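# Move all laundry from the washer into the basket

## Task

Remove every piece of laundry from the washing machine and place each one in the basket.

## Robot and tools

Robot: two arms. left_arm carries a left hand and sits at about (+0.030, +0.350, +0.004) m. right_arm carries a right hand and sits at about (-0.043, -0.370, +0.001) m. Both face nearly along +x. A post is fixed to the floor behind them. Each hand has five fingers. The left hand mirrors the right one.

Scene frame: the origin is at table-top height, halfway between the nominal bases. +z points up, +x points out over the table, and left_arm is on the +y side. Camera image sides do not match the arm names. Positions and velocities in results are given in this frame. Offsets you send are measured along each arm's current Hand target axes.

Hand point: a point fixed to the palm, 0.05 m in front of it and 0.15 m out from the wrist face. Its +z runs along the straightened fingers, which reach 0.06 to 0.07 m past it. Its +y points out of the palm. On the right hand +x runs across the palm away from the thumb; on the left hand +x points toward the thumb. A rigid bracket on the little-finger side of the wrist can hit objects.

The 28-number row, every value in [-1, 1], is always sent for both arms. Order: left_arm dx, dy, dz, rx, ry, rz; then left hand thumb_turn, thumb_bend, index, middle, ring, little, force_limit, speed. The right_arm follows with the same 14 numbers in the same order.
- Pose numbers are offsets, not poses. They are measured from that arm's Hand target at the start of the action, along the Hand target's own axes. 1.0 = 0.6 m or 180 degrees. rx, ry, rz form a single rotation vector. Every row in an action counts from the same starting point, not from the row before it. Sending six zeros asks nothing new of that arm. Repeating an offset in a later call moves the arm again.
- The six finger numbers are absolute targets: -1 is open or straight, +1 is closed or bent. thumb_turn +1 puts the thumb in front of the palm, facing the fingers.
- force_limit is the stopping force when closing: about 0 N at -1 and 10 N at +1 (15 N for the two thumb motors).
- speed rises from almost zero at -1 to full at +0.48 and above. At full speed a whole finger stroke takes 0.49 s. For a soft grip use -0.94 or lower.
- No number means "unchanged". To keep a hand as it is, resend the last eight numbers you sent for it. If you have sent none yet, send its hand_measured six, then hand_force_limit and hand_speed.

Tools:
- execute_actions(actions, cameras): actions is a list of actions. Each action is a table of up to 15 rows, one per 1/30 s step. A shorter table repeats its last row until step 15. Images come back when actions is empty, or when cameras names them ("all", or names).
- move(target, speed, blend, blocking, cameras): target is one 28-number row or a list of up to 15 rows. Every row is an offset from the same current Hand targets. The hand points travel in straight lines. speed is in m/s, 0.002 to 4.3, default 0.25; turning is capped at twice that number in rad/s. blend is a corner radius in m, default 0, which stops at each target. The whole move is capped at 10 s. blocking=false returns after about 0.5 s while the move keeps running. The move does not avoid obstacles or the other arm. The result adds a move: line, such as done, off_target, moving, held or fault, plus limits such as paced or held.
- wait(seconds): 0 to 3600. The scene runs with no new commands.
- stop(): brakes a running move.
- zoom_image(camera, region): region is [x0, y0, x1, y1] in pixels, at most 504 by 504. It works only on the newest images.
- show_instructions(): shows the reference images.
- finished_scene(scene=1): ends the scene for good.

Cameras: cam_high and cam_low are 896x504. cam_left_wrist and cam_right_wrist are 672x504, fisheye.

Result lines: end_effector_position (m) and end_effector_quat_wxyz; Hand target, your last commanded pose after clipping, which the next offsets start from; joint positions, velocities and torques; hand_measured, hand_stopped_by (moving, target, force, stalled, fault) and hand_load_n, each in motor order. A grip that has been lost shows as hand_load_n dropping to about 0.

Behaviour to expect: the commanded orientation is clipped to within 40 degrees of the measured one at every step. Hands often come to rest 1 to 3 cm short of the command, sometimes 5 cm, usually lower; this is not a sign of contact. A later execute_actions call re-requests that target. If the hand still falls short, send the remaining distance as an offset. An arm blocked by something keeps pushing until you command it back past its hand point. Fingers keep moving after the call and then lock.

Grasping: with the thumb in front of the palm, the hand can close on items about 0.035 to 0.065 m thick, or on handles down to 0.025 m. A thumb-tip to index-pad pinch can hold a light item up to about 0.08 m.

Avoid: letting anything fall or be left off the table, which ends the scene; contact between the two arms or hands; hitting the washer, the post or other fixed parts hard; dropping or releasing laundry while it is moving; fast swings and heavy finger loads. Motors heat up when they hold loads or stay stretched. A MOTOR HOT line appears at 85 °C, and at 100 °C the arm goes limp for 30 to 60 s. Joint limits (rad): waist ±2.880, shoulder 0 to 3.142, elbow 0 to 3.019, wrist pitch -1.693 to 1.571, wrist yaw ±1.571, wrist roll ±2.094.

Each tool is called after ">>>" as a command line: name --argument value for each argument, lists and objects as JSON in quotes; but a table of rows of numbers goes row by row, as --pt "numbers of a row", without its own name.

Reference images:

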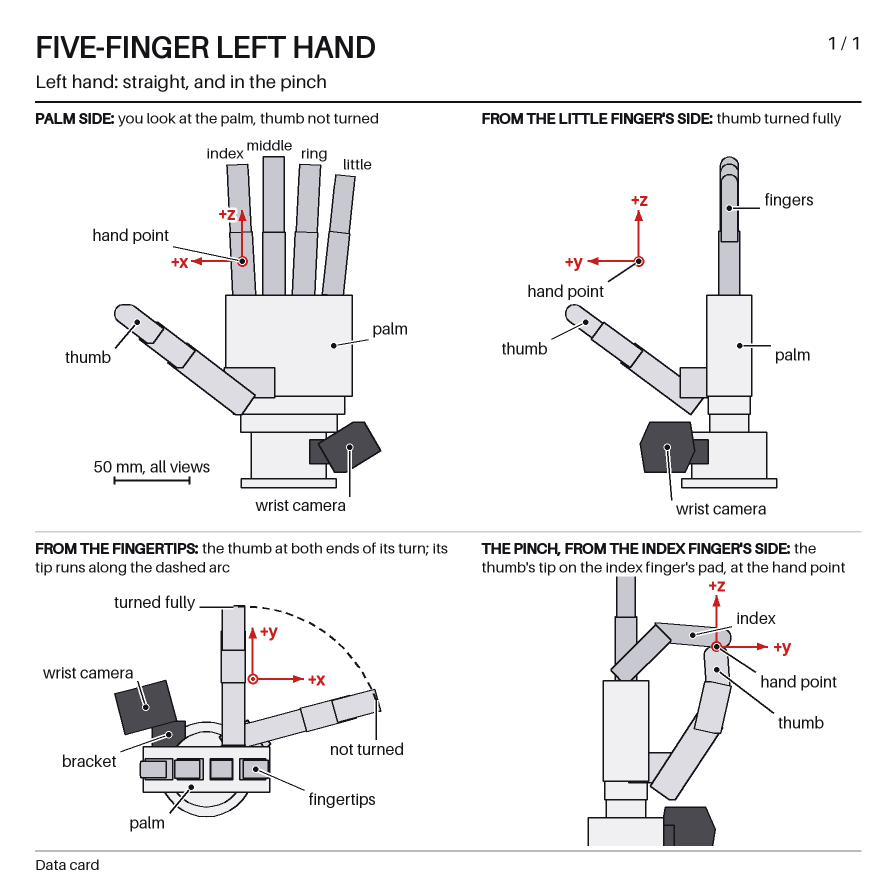

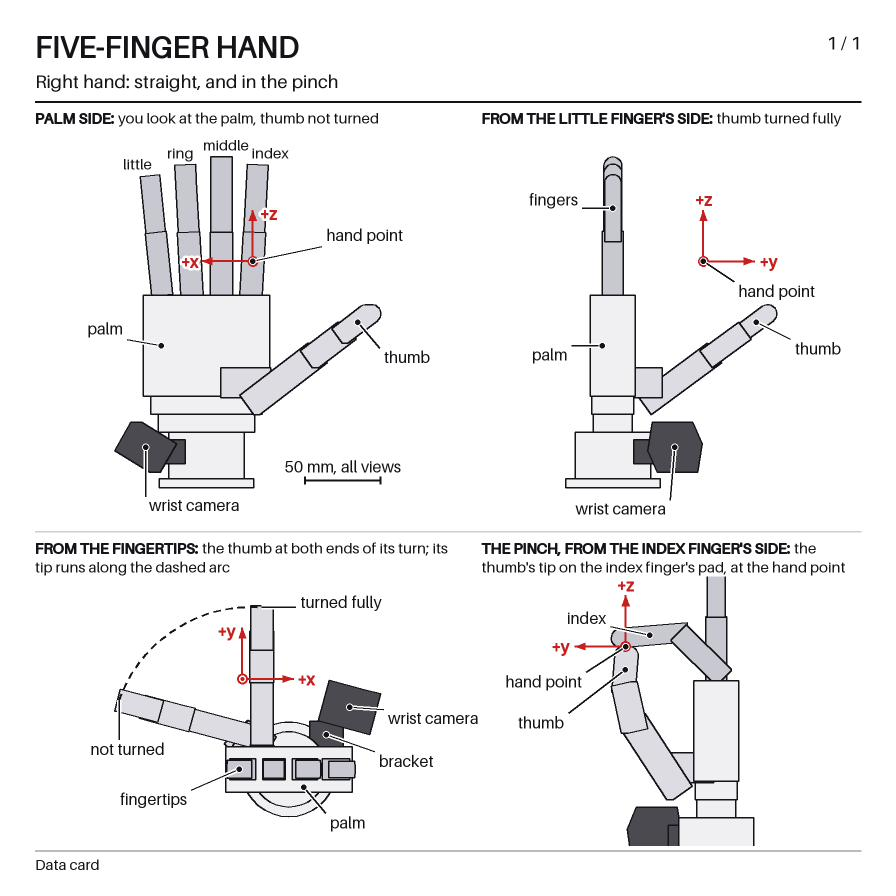

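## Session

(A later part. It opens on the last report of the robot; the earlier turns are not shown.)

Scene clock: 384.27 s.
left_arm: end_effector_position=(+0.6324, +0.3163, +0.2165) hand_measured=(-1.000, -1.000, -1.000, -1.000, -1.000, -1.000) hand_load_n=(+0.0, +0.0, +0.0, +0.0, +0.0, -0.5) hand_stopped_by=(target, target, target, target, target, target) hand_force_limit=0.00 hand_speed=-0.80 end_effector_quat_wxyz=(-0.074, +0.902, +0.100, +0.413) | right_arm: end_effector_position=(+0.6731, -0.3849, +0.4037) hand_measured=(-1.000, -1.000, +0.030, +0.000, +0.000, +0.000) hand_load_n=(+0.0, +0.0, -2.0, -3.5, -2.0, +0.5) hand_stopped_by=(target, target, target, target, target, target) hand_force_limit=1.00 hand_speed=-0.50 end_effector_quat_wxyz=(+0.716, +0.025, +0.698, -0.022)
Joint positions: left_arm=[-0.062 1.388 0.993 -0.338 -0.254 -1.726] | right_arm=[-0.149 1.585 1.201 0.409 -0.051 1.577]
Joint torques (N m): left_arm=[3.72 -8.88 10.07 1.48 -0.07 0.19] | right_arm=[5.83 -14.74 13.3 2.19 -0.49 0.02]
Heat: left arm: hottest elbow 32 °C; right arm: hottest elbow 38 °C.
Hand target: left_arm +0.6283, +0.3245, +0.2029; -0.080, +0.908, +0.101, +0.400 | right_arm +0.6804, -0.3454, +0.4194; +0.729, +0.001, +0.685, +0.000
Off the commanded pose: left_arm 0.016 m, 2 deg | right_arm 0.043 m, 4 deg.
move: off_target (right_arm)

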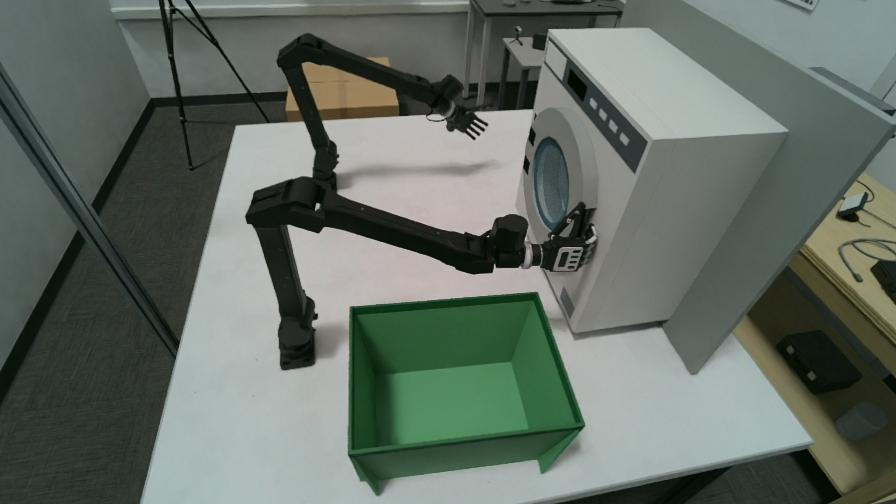

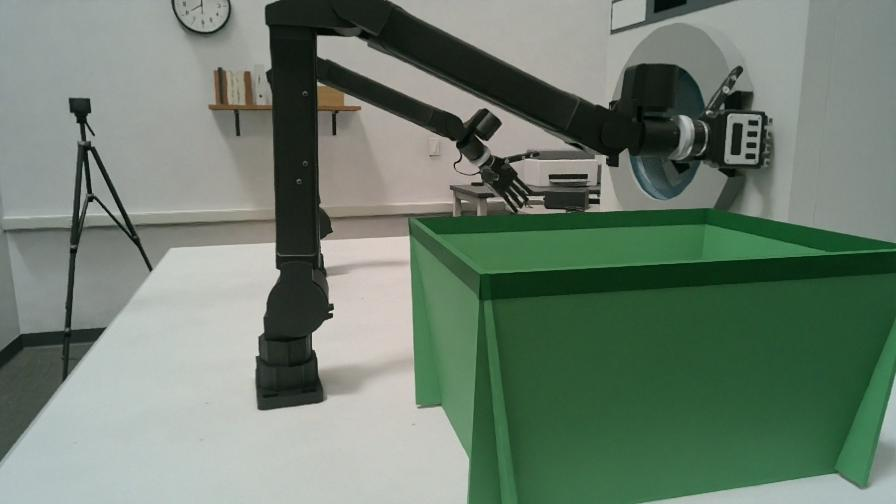

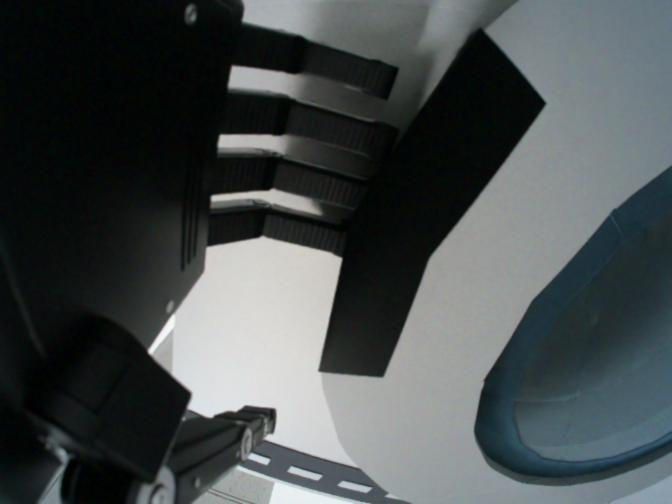

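>>> move --target '[0,0,0,0,0,0,-1,-1,-1,-1,-1,-1,0,-0.8, 0.01,0.0,-0.02,0,0,0,-1,-1,0.03,0,0,0,1,-0.5]' --cameras '["cam_high","cam_low","cam_right_wrist"]' --speed 0.08

>>> zoom_image --camera "cam_right_wrist" --region '[230, 0, 480, 280]'

>>> zoom_image --camera "cam_high" --region '[540, 190, 640, 290]'

Scene clock: 406.43 s.
left_arm: end_effector_position=(+0.6324, +0.3163, +0.2165) hand_measured=(-1.000, -1.000, -1.000, -1.000, -1.000, -1.000) hand_load_n=(+0.0, +0.0, +0.0, +0.0, +0.0, +0.0) hand_stopped_by=(target, target, target, target, target, target) hand_force_limit=0.00 hand_speed=-0.80 end_effector_quat_wxyz=(-0.074, +0.902, +0.100, +0.413) | right_arm: end_effector_position=(+0.6712, -0.3690, +0.4059) hand_measured=(-1.000, -1.000, +0.030, +0.000, +0.000, +0.000) hand_load_n=(+0.0, +0.0, +0.0, -1.5, -1.0, +0.0) hand_stopped_by=(target, target, target, target, target, target) hand_force_limit=1.00 hand_speed=-0.50 end_effector_quat_wxyz=(+0.721, +0.017, +0.693, -0.015)
Joint positions: left_arm=[-0.062 1.388 0.993 -0.338 -0.254 -1.726] | right_arm=[-0.126 1.582 1.194 0.428 -0.05 1.577]
Joint torques (N m): left_arm=[3.9 -9.17 10.09 1.39 -0.09 0.21] | right_arm=[3.84 -15.91 10.77 2.29 -0.58 0.01]
Heat: left arm: hottest elbow 32 °C; right arm: hottest elbow 35 °C.
Hand target: left_arm +0.6283, +0.3245, +0.2029; -0.080, +0.908, +0.101, +0.400 | right_arm +0.6687, -0.3454, +0.4129; +0.729, +0.001, +0.684, +0.000
Off the commanded pose: left_arm 0.016 m, 2 deg | right_arm 0.025 m, 3 deg.
move: off_target (right_arm)

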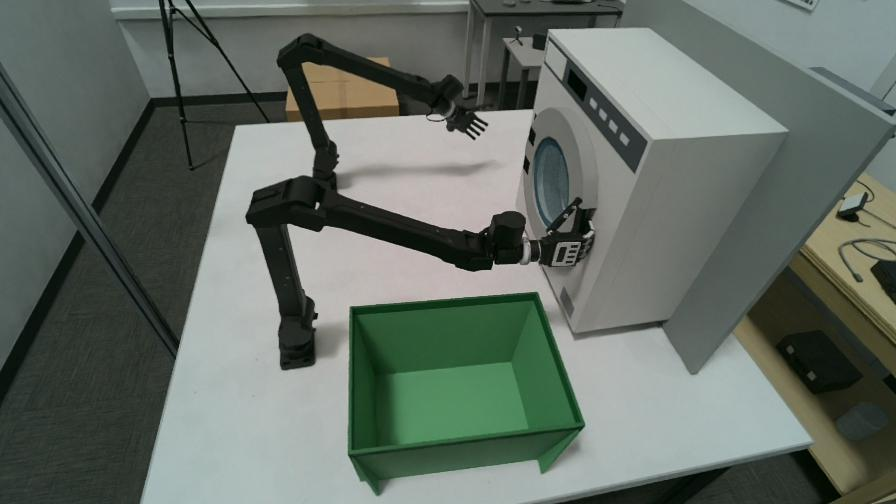

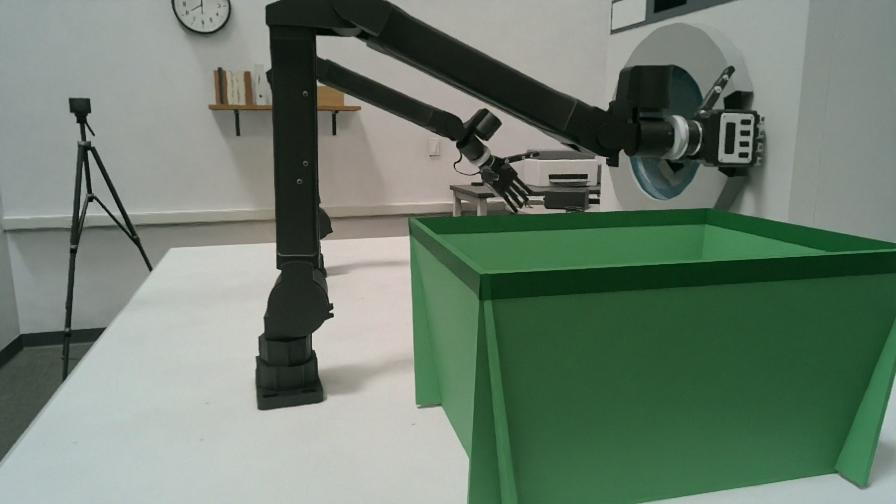

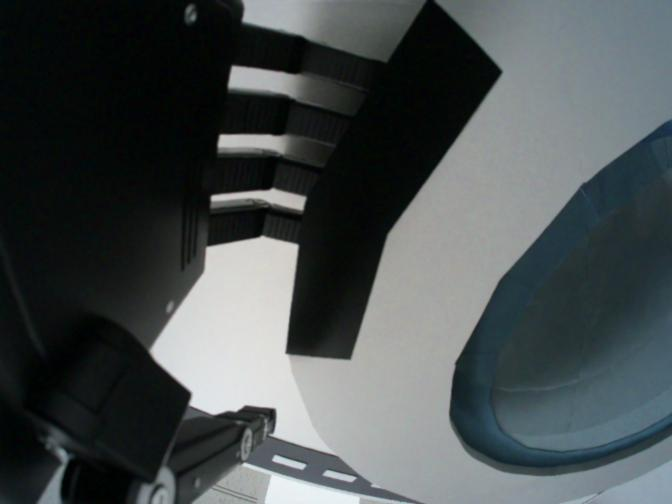

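Scaled by 1.800 from the camera's image (finer frame: 960x720).

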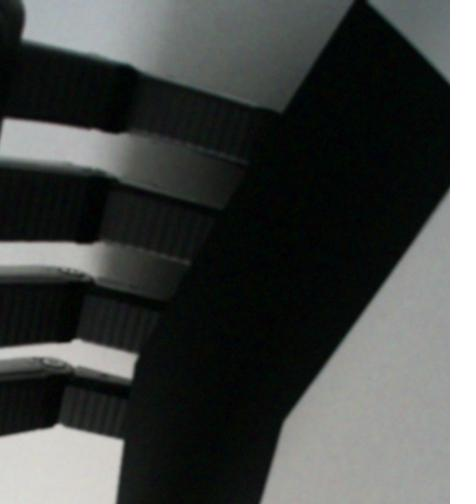

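Scaled by 5.040 from the camera's image (finer frame: 1280x720).

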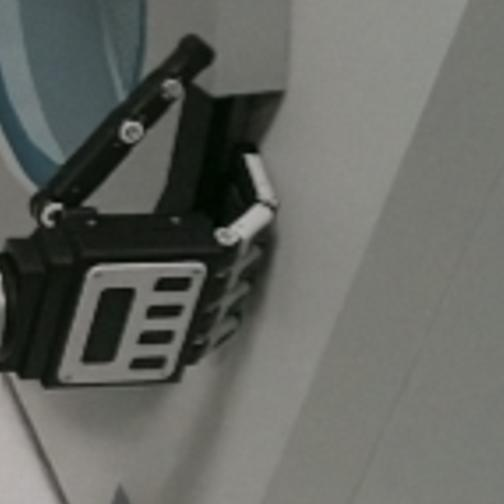

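>>> move --target '[0,0,0,0,0,0,-1,-1,-1,-1,-1,-1,0,-0.8, 0.0,0.0,-0.10,0,0,0,-1,-1,0.08,0.08,0.08,0.08,1,-0.5]' --cameras '["cam_high","cam_low","cam_right_wrist"]' --speed 0.08

Scene clock: 419.57 s.
left_arm: end_effector_position=(+0.6324, +0.3163, +0.2165) hand_measured=(-1.000, -1.000, -1.000, -1.000, -1.000, -1.000) hand_load_n=(+0.0, +0.0, +0.0, +0.0, +0.0, +0.0) hand_stopped_by=(target, target, target, target, target, target) hand_force_limit=0.00 hand_speed=-0.80 end_effector_quat_wxyz=(-0.074, +0.902, +0.100, +0.413) | right_arm: end_effector_position=(+0.6159, -0.3676, +0.4025) hand_measured=(-1.000, -1.000, +0.080, +0.080, +0.080, +0.080) hand_load_n=(+0.0, +0.0, +0.0, +2.5, +0.0, +0.0) hand_stopped_by=(target, target, target, target, target, target) hand_force_limit=1.00 hand_speed=-0.50 end_effector_quat_wxyz=(+0.722, +0.019, +0.692, -0.015)
Joint positions: left_arm=[-0.062 1.388 0.993 -0.338 -0.254 -1.726] | right_arm=[-0.133 1.449 1.031 0.461 -0.054 1.579]
Joint torques (N m): left_arm=[3.66 -8.82 10 1.54 -0.06 0.16] | right_arm=[3.72 -14.33 9.83 2.13 -0.73 0]
Heat: left arm: hottest elbow 32 °C; right arm: hottest elbow 34 °C.
Hand target: left_arm +0.6283, +0.3245, +0.2029; -0.080, +0.908, +0.101, +0.400 | right_arm +0.6089, -0.3454, +0.4092; +0.729, +0.001, +0.684, -0.001
Off the commanded pose: left_arm 0.016 m, 2 deg | right_arm 0.024 m, 3 deg.
move: off_target (right_arm)

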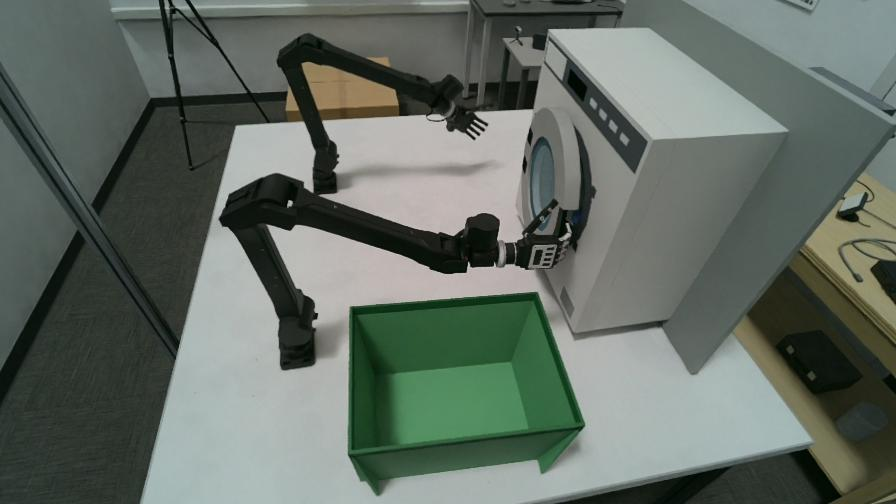

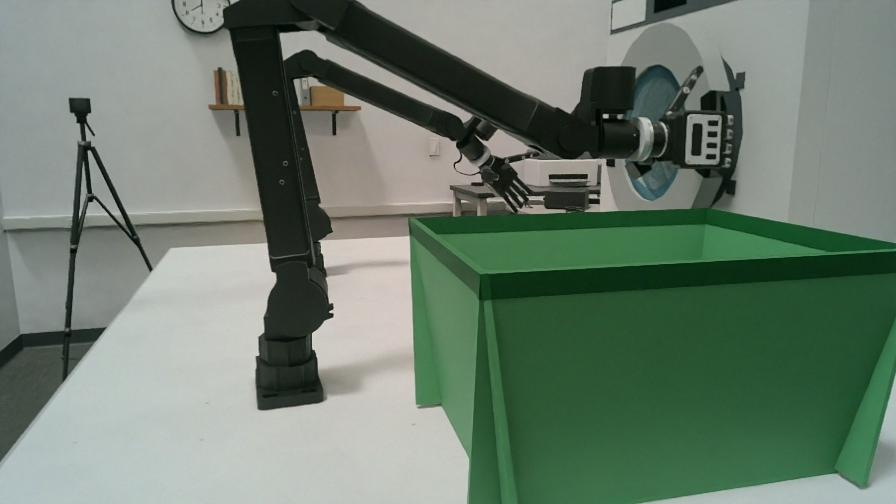

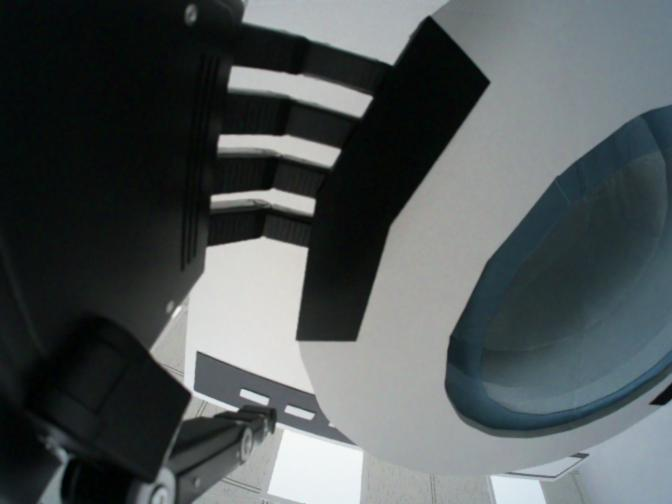

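>>> move --target '[0,0,0,0,0,0,-1,-1,-1,-1,-1,-1,0,-0.8, -0.014,0.075,-0.217,0.11,0,0,-1,-1,0.08,0.08,0.08,0.08,1,-0.5]' --cameras '["cam_high","cam_low","cam_right_wrist"]' --speed 0.1

Scene clock: 429.67 s.
left_arm: end_effector_position=(+0.6324, +0.3163, +0.2165) hand_measured=(-1.000, -1.000, -1.000, -1.000, -1.000, -1.000) hand_load_n=(+0.0, +0.0, +0.0, +0.0, +0.0, +0.0) hand_stopped_by=(target, target, target, target, target, target) hand_force_limit=0.00 hand_speed=-0.80 end_effector_quat_wxyz=(-0.074, +0.902, +0.100, +0.413) | right_arm: end_effector_position=(+0.4828, -0.3232, +0.4005) hand_measured=(-1.000, -1.000, +0.080, +0.080, +0.080, +0.080) hand_load_n=(+0.0, +0.0, +0.5, +1.5, +0.0, +0.0) hand_stopped_by=(target, target, target, target, target, target) hand_force_limit=1.00 hand_speed=-0.50 end_effector_quat_wxyz=(+0.710, +0.145, +0.675, -0.138)
Joint positions: left_arm=[-0.062 1.388 0.993 -0.338 -0.254 -1.726] | right_arm=[0.176 1.083 0.701 0.438 0.609 1.559]
Joint torques (N m): left_arm=[3.96 -9 10.11 1.5 -0.08 0.2] | right_arm=[4.48 -7.88 11.12 1.25 -0.71 -0.01]
Heat: left arm: hottest elbow 32 °C; right arm: hottest elbow 34 °C.
Hand target: left_arm +0.6283, +0.3245, +0.2029; -0.080, +0.908, +0.101, +0.400 | right_arm +0.4785, -0.3002, +0.4092; +0.718, +0.126, +0.674, -0.118
Off the commanded pose: left_arm 0.016 m, 2 deg | right_arm 0.025 m, 3 deg.
move: off_target (right_arm)

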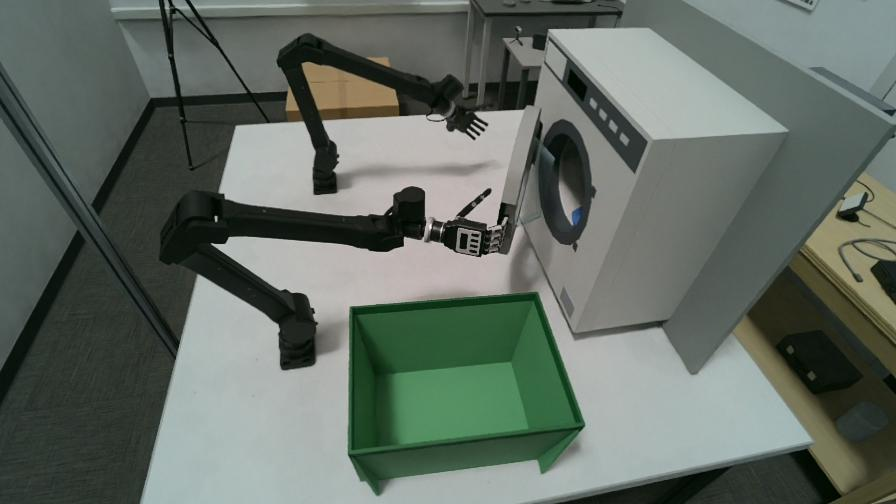

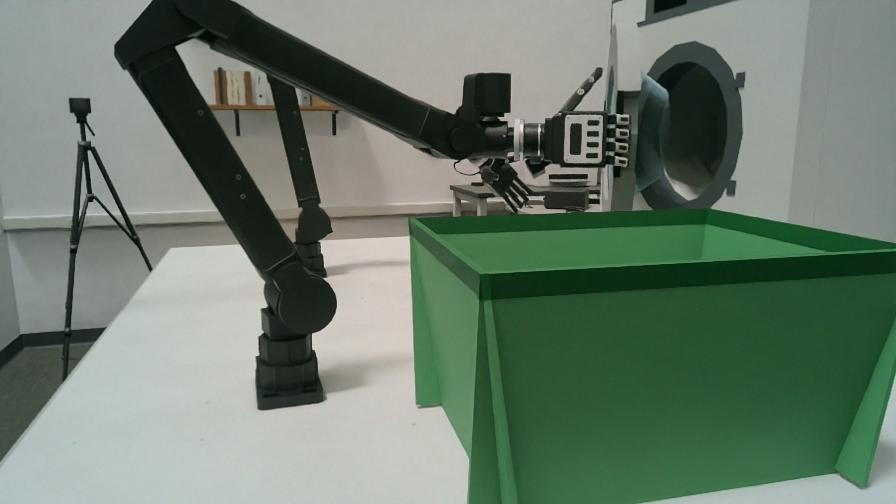

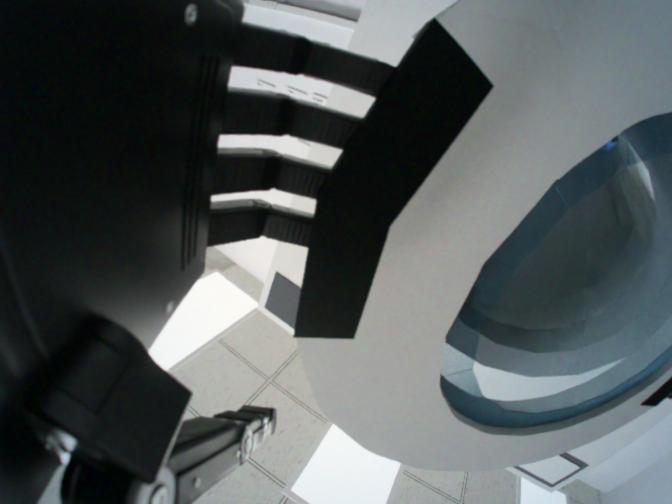

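>>> move --pt "0 0 0 0 0 0 -1 -1 -1 -1 -1 -1 0 -0.8 -0.008 0.049 -0.154 0.04 0 0 -1 -1 0.08 0.08 0.08 0.08 1 -0.5" --pt "0 0 0 0 0 0 -1 -1 -1 -1 -1 -1 0 -0.8 -0.014 0.135 -0.2875 0.083 0 0 -1 -1 0.08 0.08 0.08 0.08 1 -0.5" --cameras '["cam_high","cam_low","cam_right_wrist"]' --speed 0.08 --blend 0.02

Scene clock: 461.67 s.
left_arm: end_effector_position=(+0.6324, +0.3163, +0.2165) hand_measured=(-1.000, -1.000, -1.000, -1.000, -1.000, -1.000) hand_load_n=(+0.0, -0.5, +0.0, +0.0, +0.0, +0.0) hand_stopped_by=(target, target, target, target, target, target) hand_force_limit=0.00 hand_speed=-0.80 end_effector_quat_wxyz=(-0.074, +0.902, +0.100, +0.413) | right_arm: end_effector_position=(+0.3362, -0.1895, +0.3964) hand_measured=(-1.000, -1.000, +0.080, +0.080, +0.080, +0.080) hand_load_n=(-0.5, +0.0, +0.0, +0.5, +0.0, +0.0) hand_stopped_by=(target, target, target, target, target, target) hand_force_limit=1.00 hand_speed=-0.50 end_effector_quat_wxyz=(+0.680, +0.230, +0.666, -0.205)
Joint positions: left_arm=[-0.062 1.388 0.993 -0.338 -0.254 -1.726] | right_arm=[0.89 1.048 0.626 0.761 1.545 1.27]
Joint torques (N m): left_arm=[3.78 -9.05 10.15 1.52 -0.07 0.17] | right_arm=[3.25 -1.61 14.11 0.76 -0.76 -0.24]
Heat: left arm: hottest elbow 32 °C; right arm: hottest elbow 32 °C.
Hand target: left_arm +0.6283, +0.3245, +0.2029; -0.080, +0.908, +0.101, +0.400 | right_arm +0.3436, -0.1653, +0.4091; +0.696, +0.218, +0.653, -0.205
Off the commanded pose: left_arm 0.016 m, 2 deg | right_arm 0.028 m, 3 deg.
move: off_target (right_arm)

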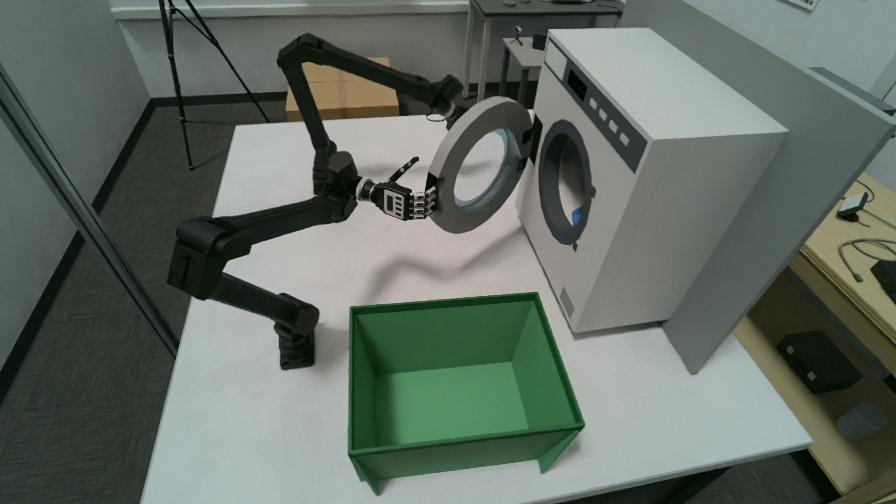

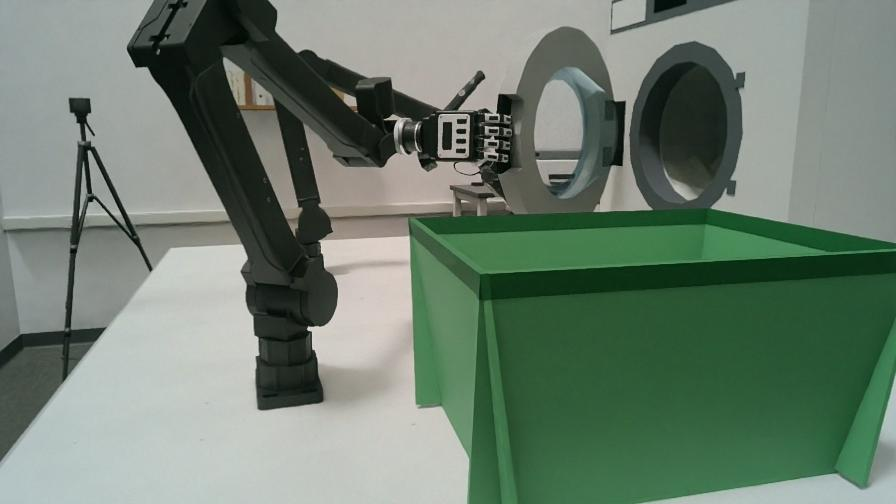

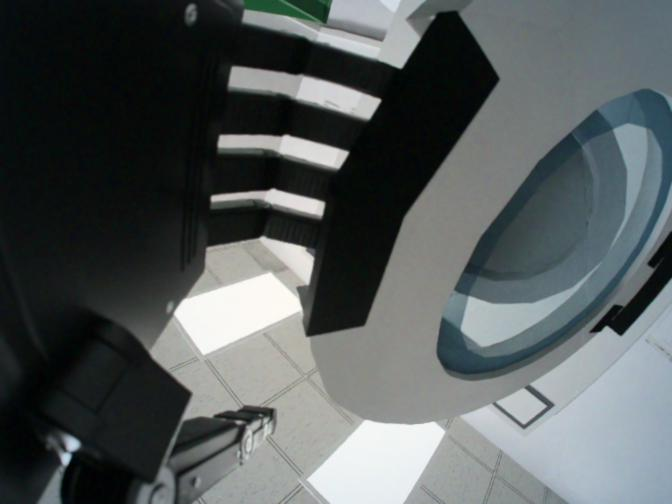

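>>> move --pt "0 0 0 0 0 0 -1 -1 -1 -1 -1 -1 0 -0.8 -0.004 -0.082 -0.018 0 0 0 -1 -1 0.0 0.0 0.0 0.0 1 -0.5" --pt "0 0 0 0 0 0 -1 -1 -1 -1 -1 -1 0 -0.8 -0.004 -0.27 0.107 -0.19 0 0 1 -1 0.0 0.0 0.0 0.0 1 -0.5" --cameras '["cam_high","cam_low","cam_right_wrist"]' --speed 0.15

Scene clock: 505.50 s.
left_arm: end_effector_position=(+0.6324, +0.3163, +0.2165) hand_measured=(-1.000, -1.000, -1.000, -1.000, -1.000, -1.000) hand_load_n=(+0.0, +0.0, +0.0, +0.0, +0.0, +0.0) hand_stopped_by=(target, target, target, target, target, target) hand_force_limit=0.00 hand_speed=-0.80 end_effector_quat_wxyz=(-0.074, +0.902, +0.100, +0.413) | right_arm: end_effector_position=(+0.3022, -0.3364, +0.4118) hand_measured=(+1.000, -1.000, +0.000, +0.000, +0.000, +0.000) hand_load_n=(+0.0, +0.0, +0.0, +0.0, +0.0, +0.0) hand_stopped_by=(target, target, target, target, target, target) hand_force_limit=1.00 hand_speed=-0.50 end_effector_quat_wxyz=(+0.729, +0.003, +0.685, -0.010)
Joint positions: left_arm=[-0.062 1.388 0.993 -0.338 -0.254 -1.726] | right_arm=[-0.178 0.399 0.462 0 -0.128 1.569]
Joint torques (N m): left_arm=[4.07 -9.17 10.04 1.43 -0.08 0.16] | right_arm=[1.79 2.2 10.92 2.02 -0.14 0.16]
Heat: left arm: hottest elbow 32 °C; right arm: hottest elbow 37 °C.
Hand target: left_arm +0.6283, +0.3245, +0.2029; -0.080, +0.908, +0.101, +0.400 | right_arm +0.3037, -0.3350, +0.4089; +0.729, +0.004, +0.684, -0.004
Off the commanded pose: left_arm 0.016 m, 2 deg | right_arm 0.003 m, 1 deg.
move: done

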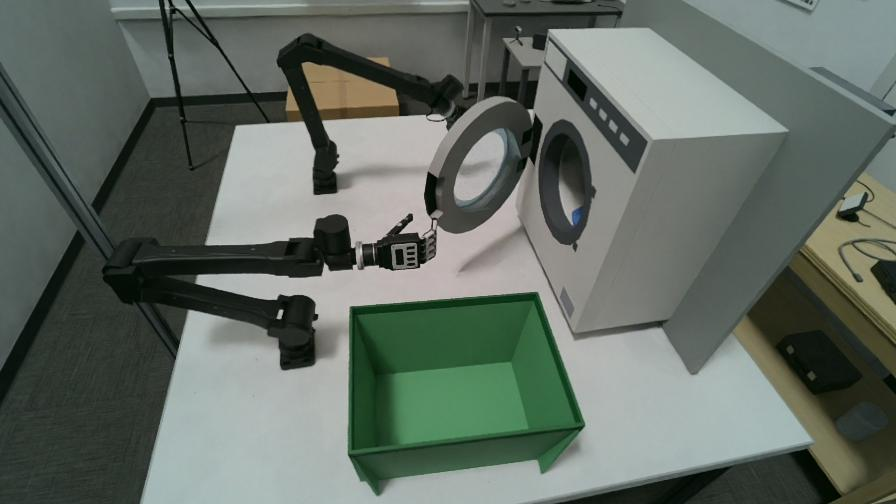

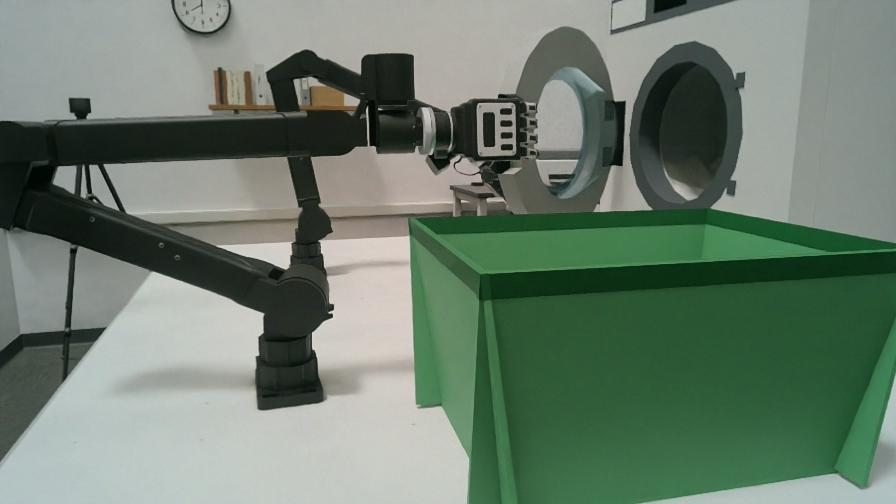

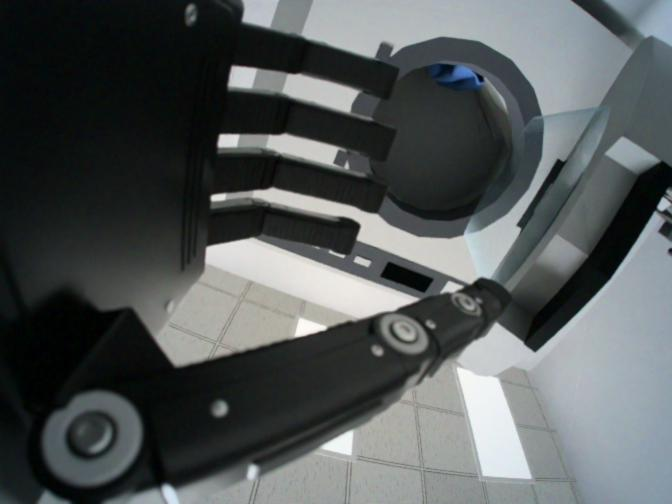

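>>> move --target '[0,0,0,0,0,0,-1,-1,-1,-1,-1,-1,0,-0.8, 0.128,0.058,0.169,0,0,-0.5,1,-1,0.5,0.5,0.5,0.5,1,-0.5]' --cameras '["cam_high","cam_low","cam_right_wrist"]' --speed 0.2

Scene clock: 533.17 s.
left_arm: end_effector_position=(+0.6324, +0.3163, +0.2165) hand_measured=(-1.000, -1.000, -1.000, -1.000, -1.000, -1.000) hand_load_n=(+0.0, +0.0, +0.0, +0.0, +0.0, +0.0) hand_stopped_by=(target, target, target, target, target, target) hand_force_limit=0.00 hand_speed=-0.80 end_effector_quat_wxyz=(-0.074, +0.902, +0.100, +0.413) | right_arm: end_effector_position=(+0.3976, -0.3050, +0.2989) hand_measured=(+1.000, -1.000, +0.500, +0.500, +0.500, +0.500) hand_load_n=(+0.0, +0.0, +0.0, +0.0, +0.0, +0.0) hand_stopped_by=(target, target, target, target, target, target) hand_force_limit=1.00 hand_speed=-0.50 end_effector_quat_wxyz=(+0.495, -0.497, +0.506, -0.502)
Joint positions: left_arm=[-0.062 1.388 0.993 -0.338 -0.254 -1.726] | right_arm=[0.121 0.79 0.56 0.224 0.168 0.003]
Joint torques (N m): left_arm=[4.07 -9.23 10.04 1.52 -0.06 0.19] | right_arm=[1.96 -2.2 16.12 2.15 0.05 -0.14]
Heat: left arm: hottest elbow 32 °C; right arm: hottest elbow 36 °C.
Hand target: left_arm +0.6283, +0.3245, +0.2029; -0.080, +0.908, +0.101, +0.400 | right_arm +0.4101, -0.3013, +0.3388; +0.513, -0.481, +0.487, -0.518
Off the commanded pose: left_arm 0.016 m, 2 deg | right_arm 0.042 m, 4 deg.
move: off_target (right_arm)

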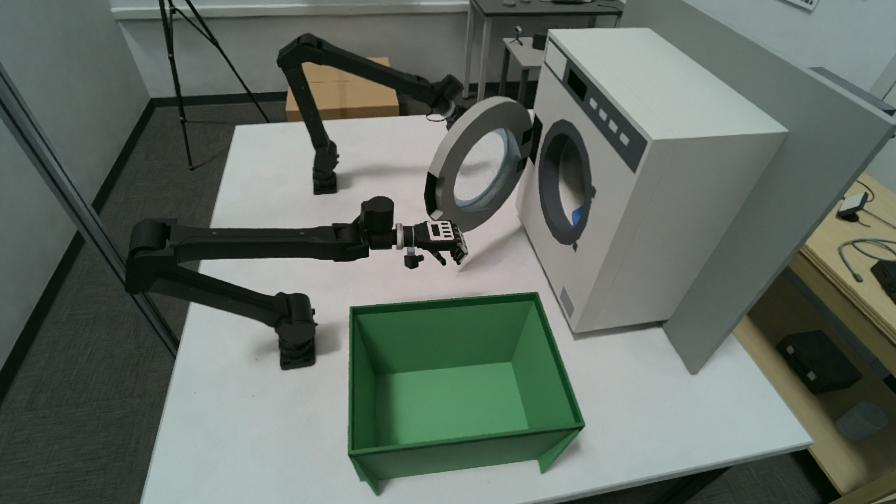

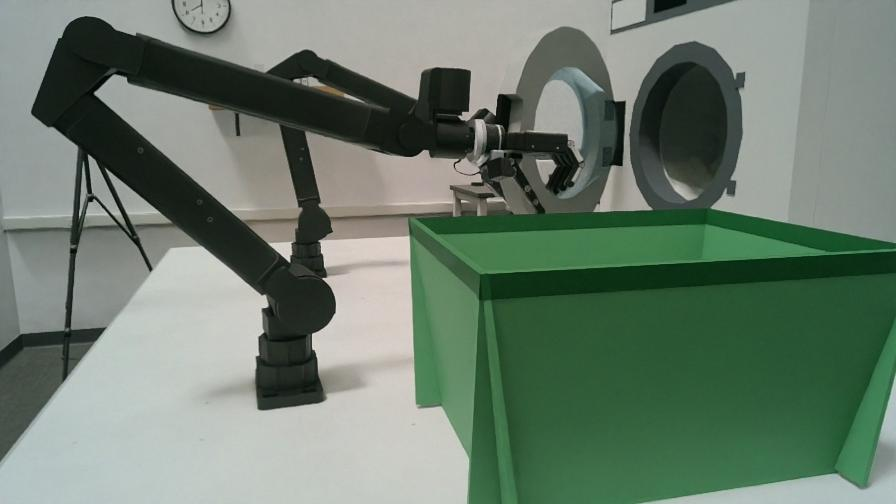

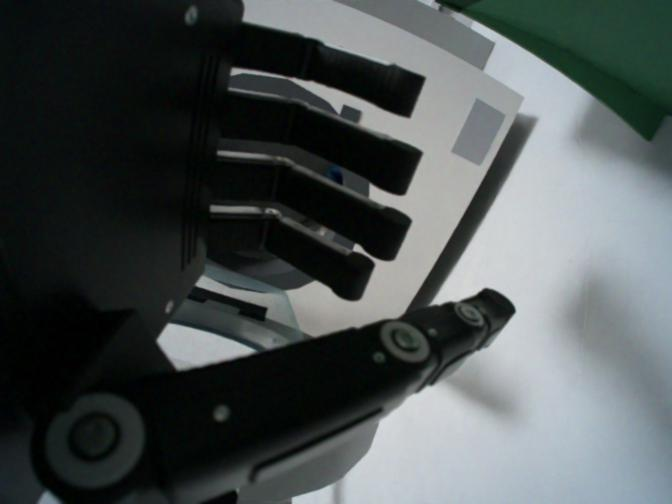

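>>> move --pt "0 0 0 0 0 0 -1 -1 -1 -1 -1 -1 0 -0.8 -0.03 -0.03 0.06 0 0 0 1 -1 0.5 0.5 0.5 0.5 1 -0.5" --pt "0 0 0 0 0 0 -1 -1 -1 -1 -1 -1 0 -0.8 -0.30 -0.03 0.06 0 0 0 1 -1 0.5 0.5 0.5 0.5 1 -0.5" --cameras '["cam_high","cam_low","cam_right_wrist"]' --speed 0.1

Scene clock: 544.47 s.
left_arm: end_effector_position=(+0.6324, +0.3163, +0.2165) hand_measured=(-1.000, -1.000, -1.000, -1.000, -1.000, -1.000) hand_load_n=(-0.5, +0.0, +0.0, +0.0, +0.0, +0.0) hand_stopped_by=(target, target, target, target, target, target) hand_force_limit=0.00 hand_speed=-0.80 end_effector_quat_wxyz=(-0.074, +0.902, +0.100, +0.413) | right_arm: end_effector_position=(+0.4303, -0.1661, +0.3202) hand_measured=(+1.000, -1.000, +0.500, +0.500, +0.500, +0.500) hand_load_n=(+0.0, +0.0, -1.0, +0.0, +0.0, +0.0) hand_stopped_by=(target, target, target, target, target, target) hand_force_limit=1.00 hand_speed=-0.50 end_effector_quat_wxyz=(+0.466, -0.488, +0.509, -0.535)
Joint positions: left_arm=[-0.062 1.388 0.993 -0.338 -0.254 -1.726] | right_arm=[0.58 1.073 0.762 0.32 0.701 -0.054]
Joint torques (N m): left_arm=[4.31 -8.88 10.07 1.48 -0.11 0.2] | right_arm=[4.72 -3.02 18 2.28 -1.44 0.04]
Heat: left arm: hottest elbow 32 °C; right arm: hottest elbow 38 °C.
Hand target: left_arm +0.6283, +0.3245, +0.2029; -0.080, +0.908, +0.101, +0.400 | right_arm +0.4469, -0.1216, +0.3592; +0.513, -0.481, +0.487, -0.518
Off the commanded pose: left_arm 0.016 m, 2 deg | right_arm 0.061 m, 6 deg.
move: off_target (right_arm)

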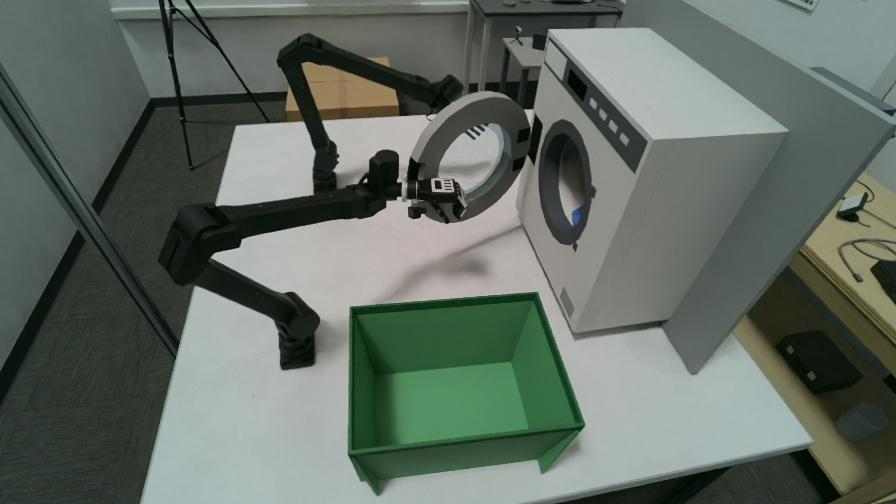

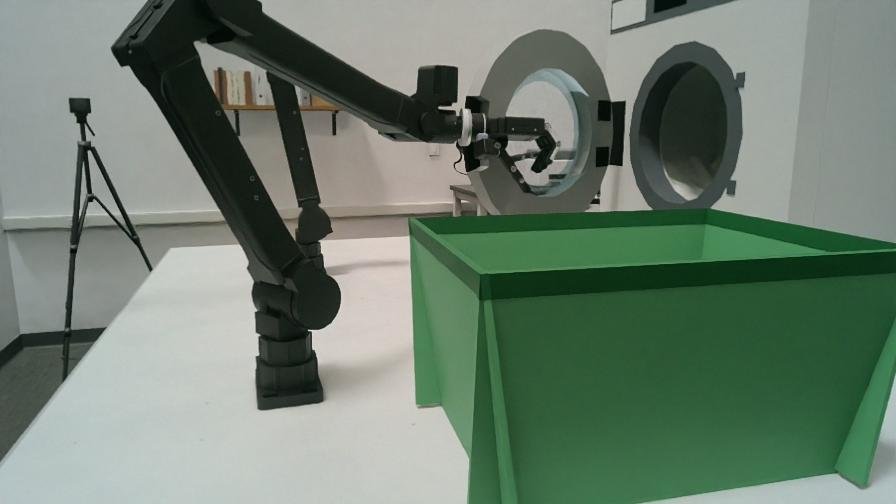

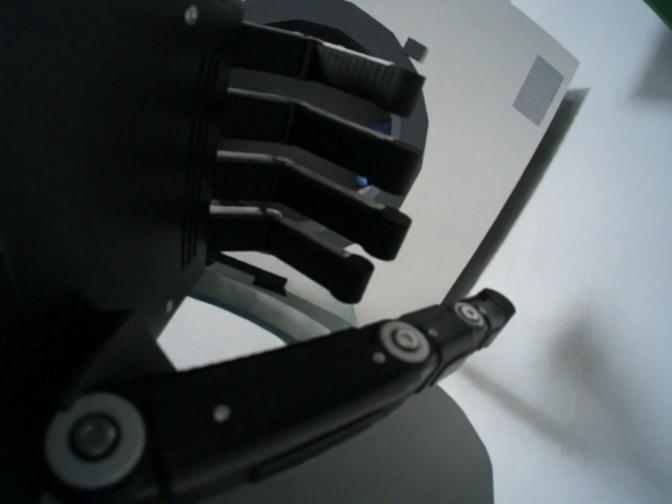

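>>> move --pt "0 0 0 0 0 0 -1 -1 -1 -1 -1 -1 0 -0.8 -0.27 0 -0.06 0 0 0 1 -1 0.5 0.5 0.5 0.5 1 -0.5" --cameras '["cam_high","cam_low","cam_right_wrist"]' --speed 0.1

Scene clock: 549.80 s.
left_arm: end_effector_position=(+0.6324, +0.3163, +0.2165) hand_measured=(-1.000, -1.000, -1.000, -1.000, -1.000, -1.000) hand_load_n=(+0.0, +0.0, +0.0, +0.0, +0.0, +0.0) hand_stopped_by=(target, target, target, target, target, target) hand_force_limit=0.00 hand_speed=-0.80 end_effector_quat_wxyz=(-0.074, +0.902, +0.100, +0.413) | right_arm: end_effector_position=(+0.4083, +0.0212, +0.3295) hand_measured=(+1.000, -1.000, +0.500, +0.500, +0.500, +0.500) hand_load_n=(+0.0, +0.0, +0.0, +0.0, +0.0, +0.0) hand_stopped_by=(target, target, target, target, target, target) hand_force_limit=1.00 hand_speed=-0.50 end_effector_quat_wxyz=(+0.490, -0.496, +0.489, -0.524)
Joint positions: left_arm=[-0.062 1.388 0.993 -0.338 -0.254 -1.726] | right_arm=[0.935 1.38 1.019 0.414 0.992 -0.085]
Joint torques (N m): left_arm=[3.55 -9.17 10.07 1.47 -0.1 0.19] | right_arm=[2.61 -10.34 15.24 1.78 -0.22 -0.14]
Heat: left arm: hottest elbow 32 °C; right arm: hottest elbow 38 °C.
Hand target: left_arm +0.6283, +0.3245, +0.2029; -0.080, +0.908, +0.101, +0.400 | right_arm +0.4129, +0.0407, +0.3570; +0.513, -0.481, +0.487, -0.518
Off the commanded pose: left_arm 0.016 m, 2 deg | right_arm 0.034 m, 3 deg.
move: off_target (right_arm)

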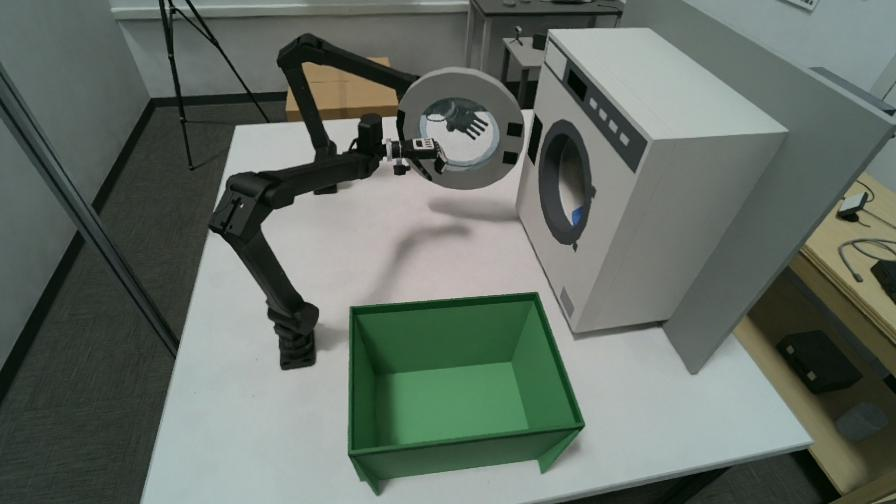

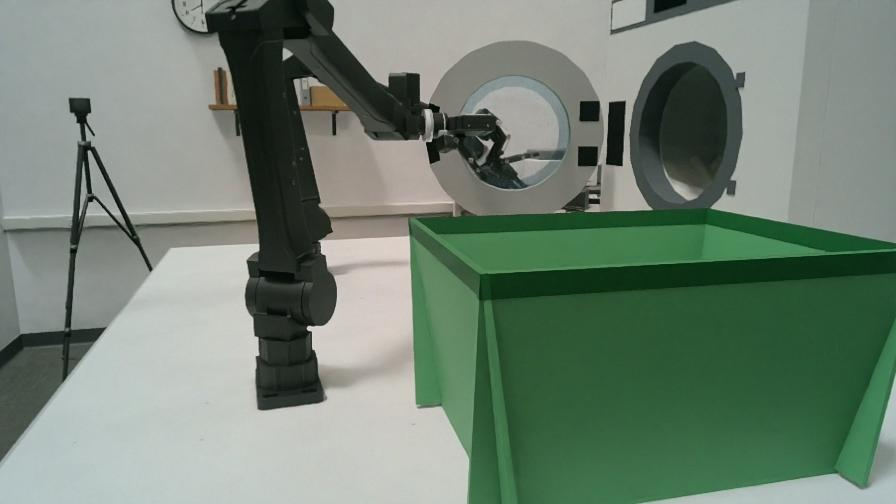

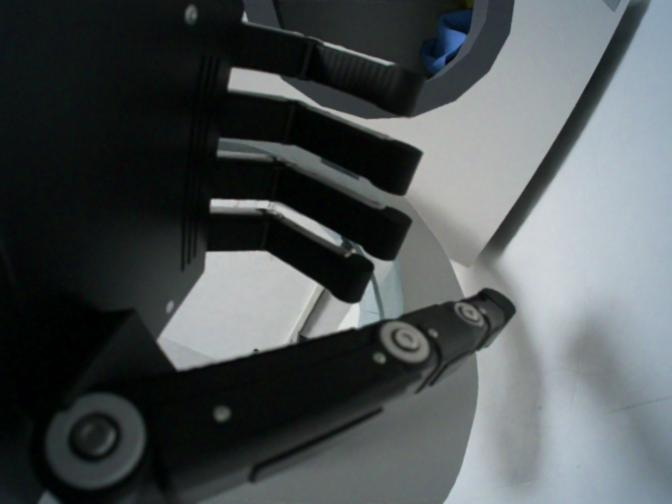

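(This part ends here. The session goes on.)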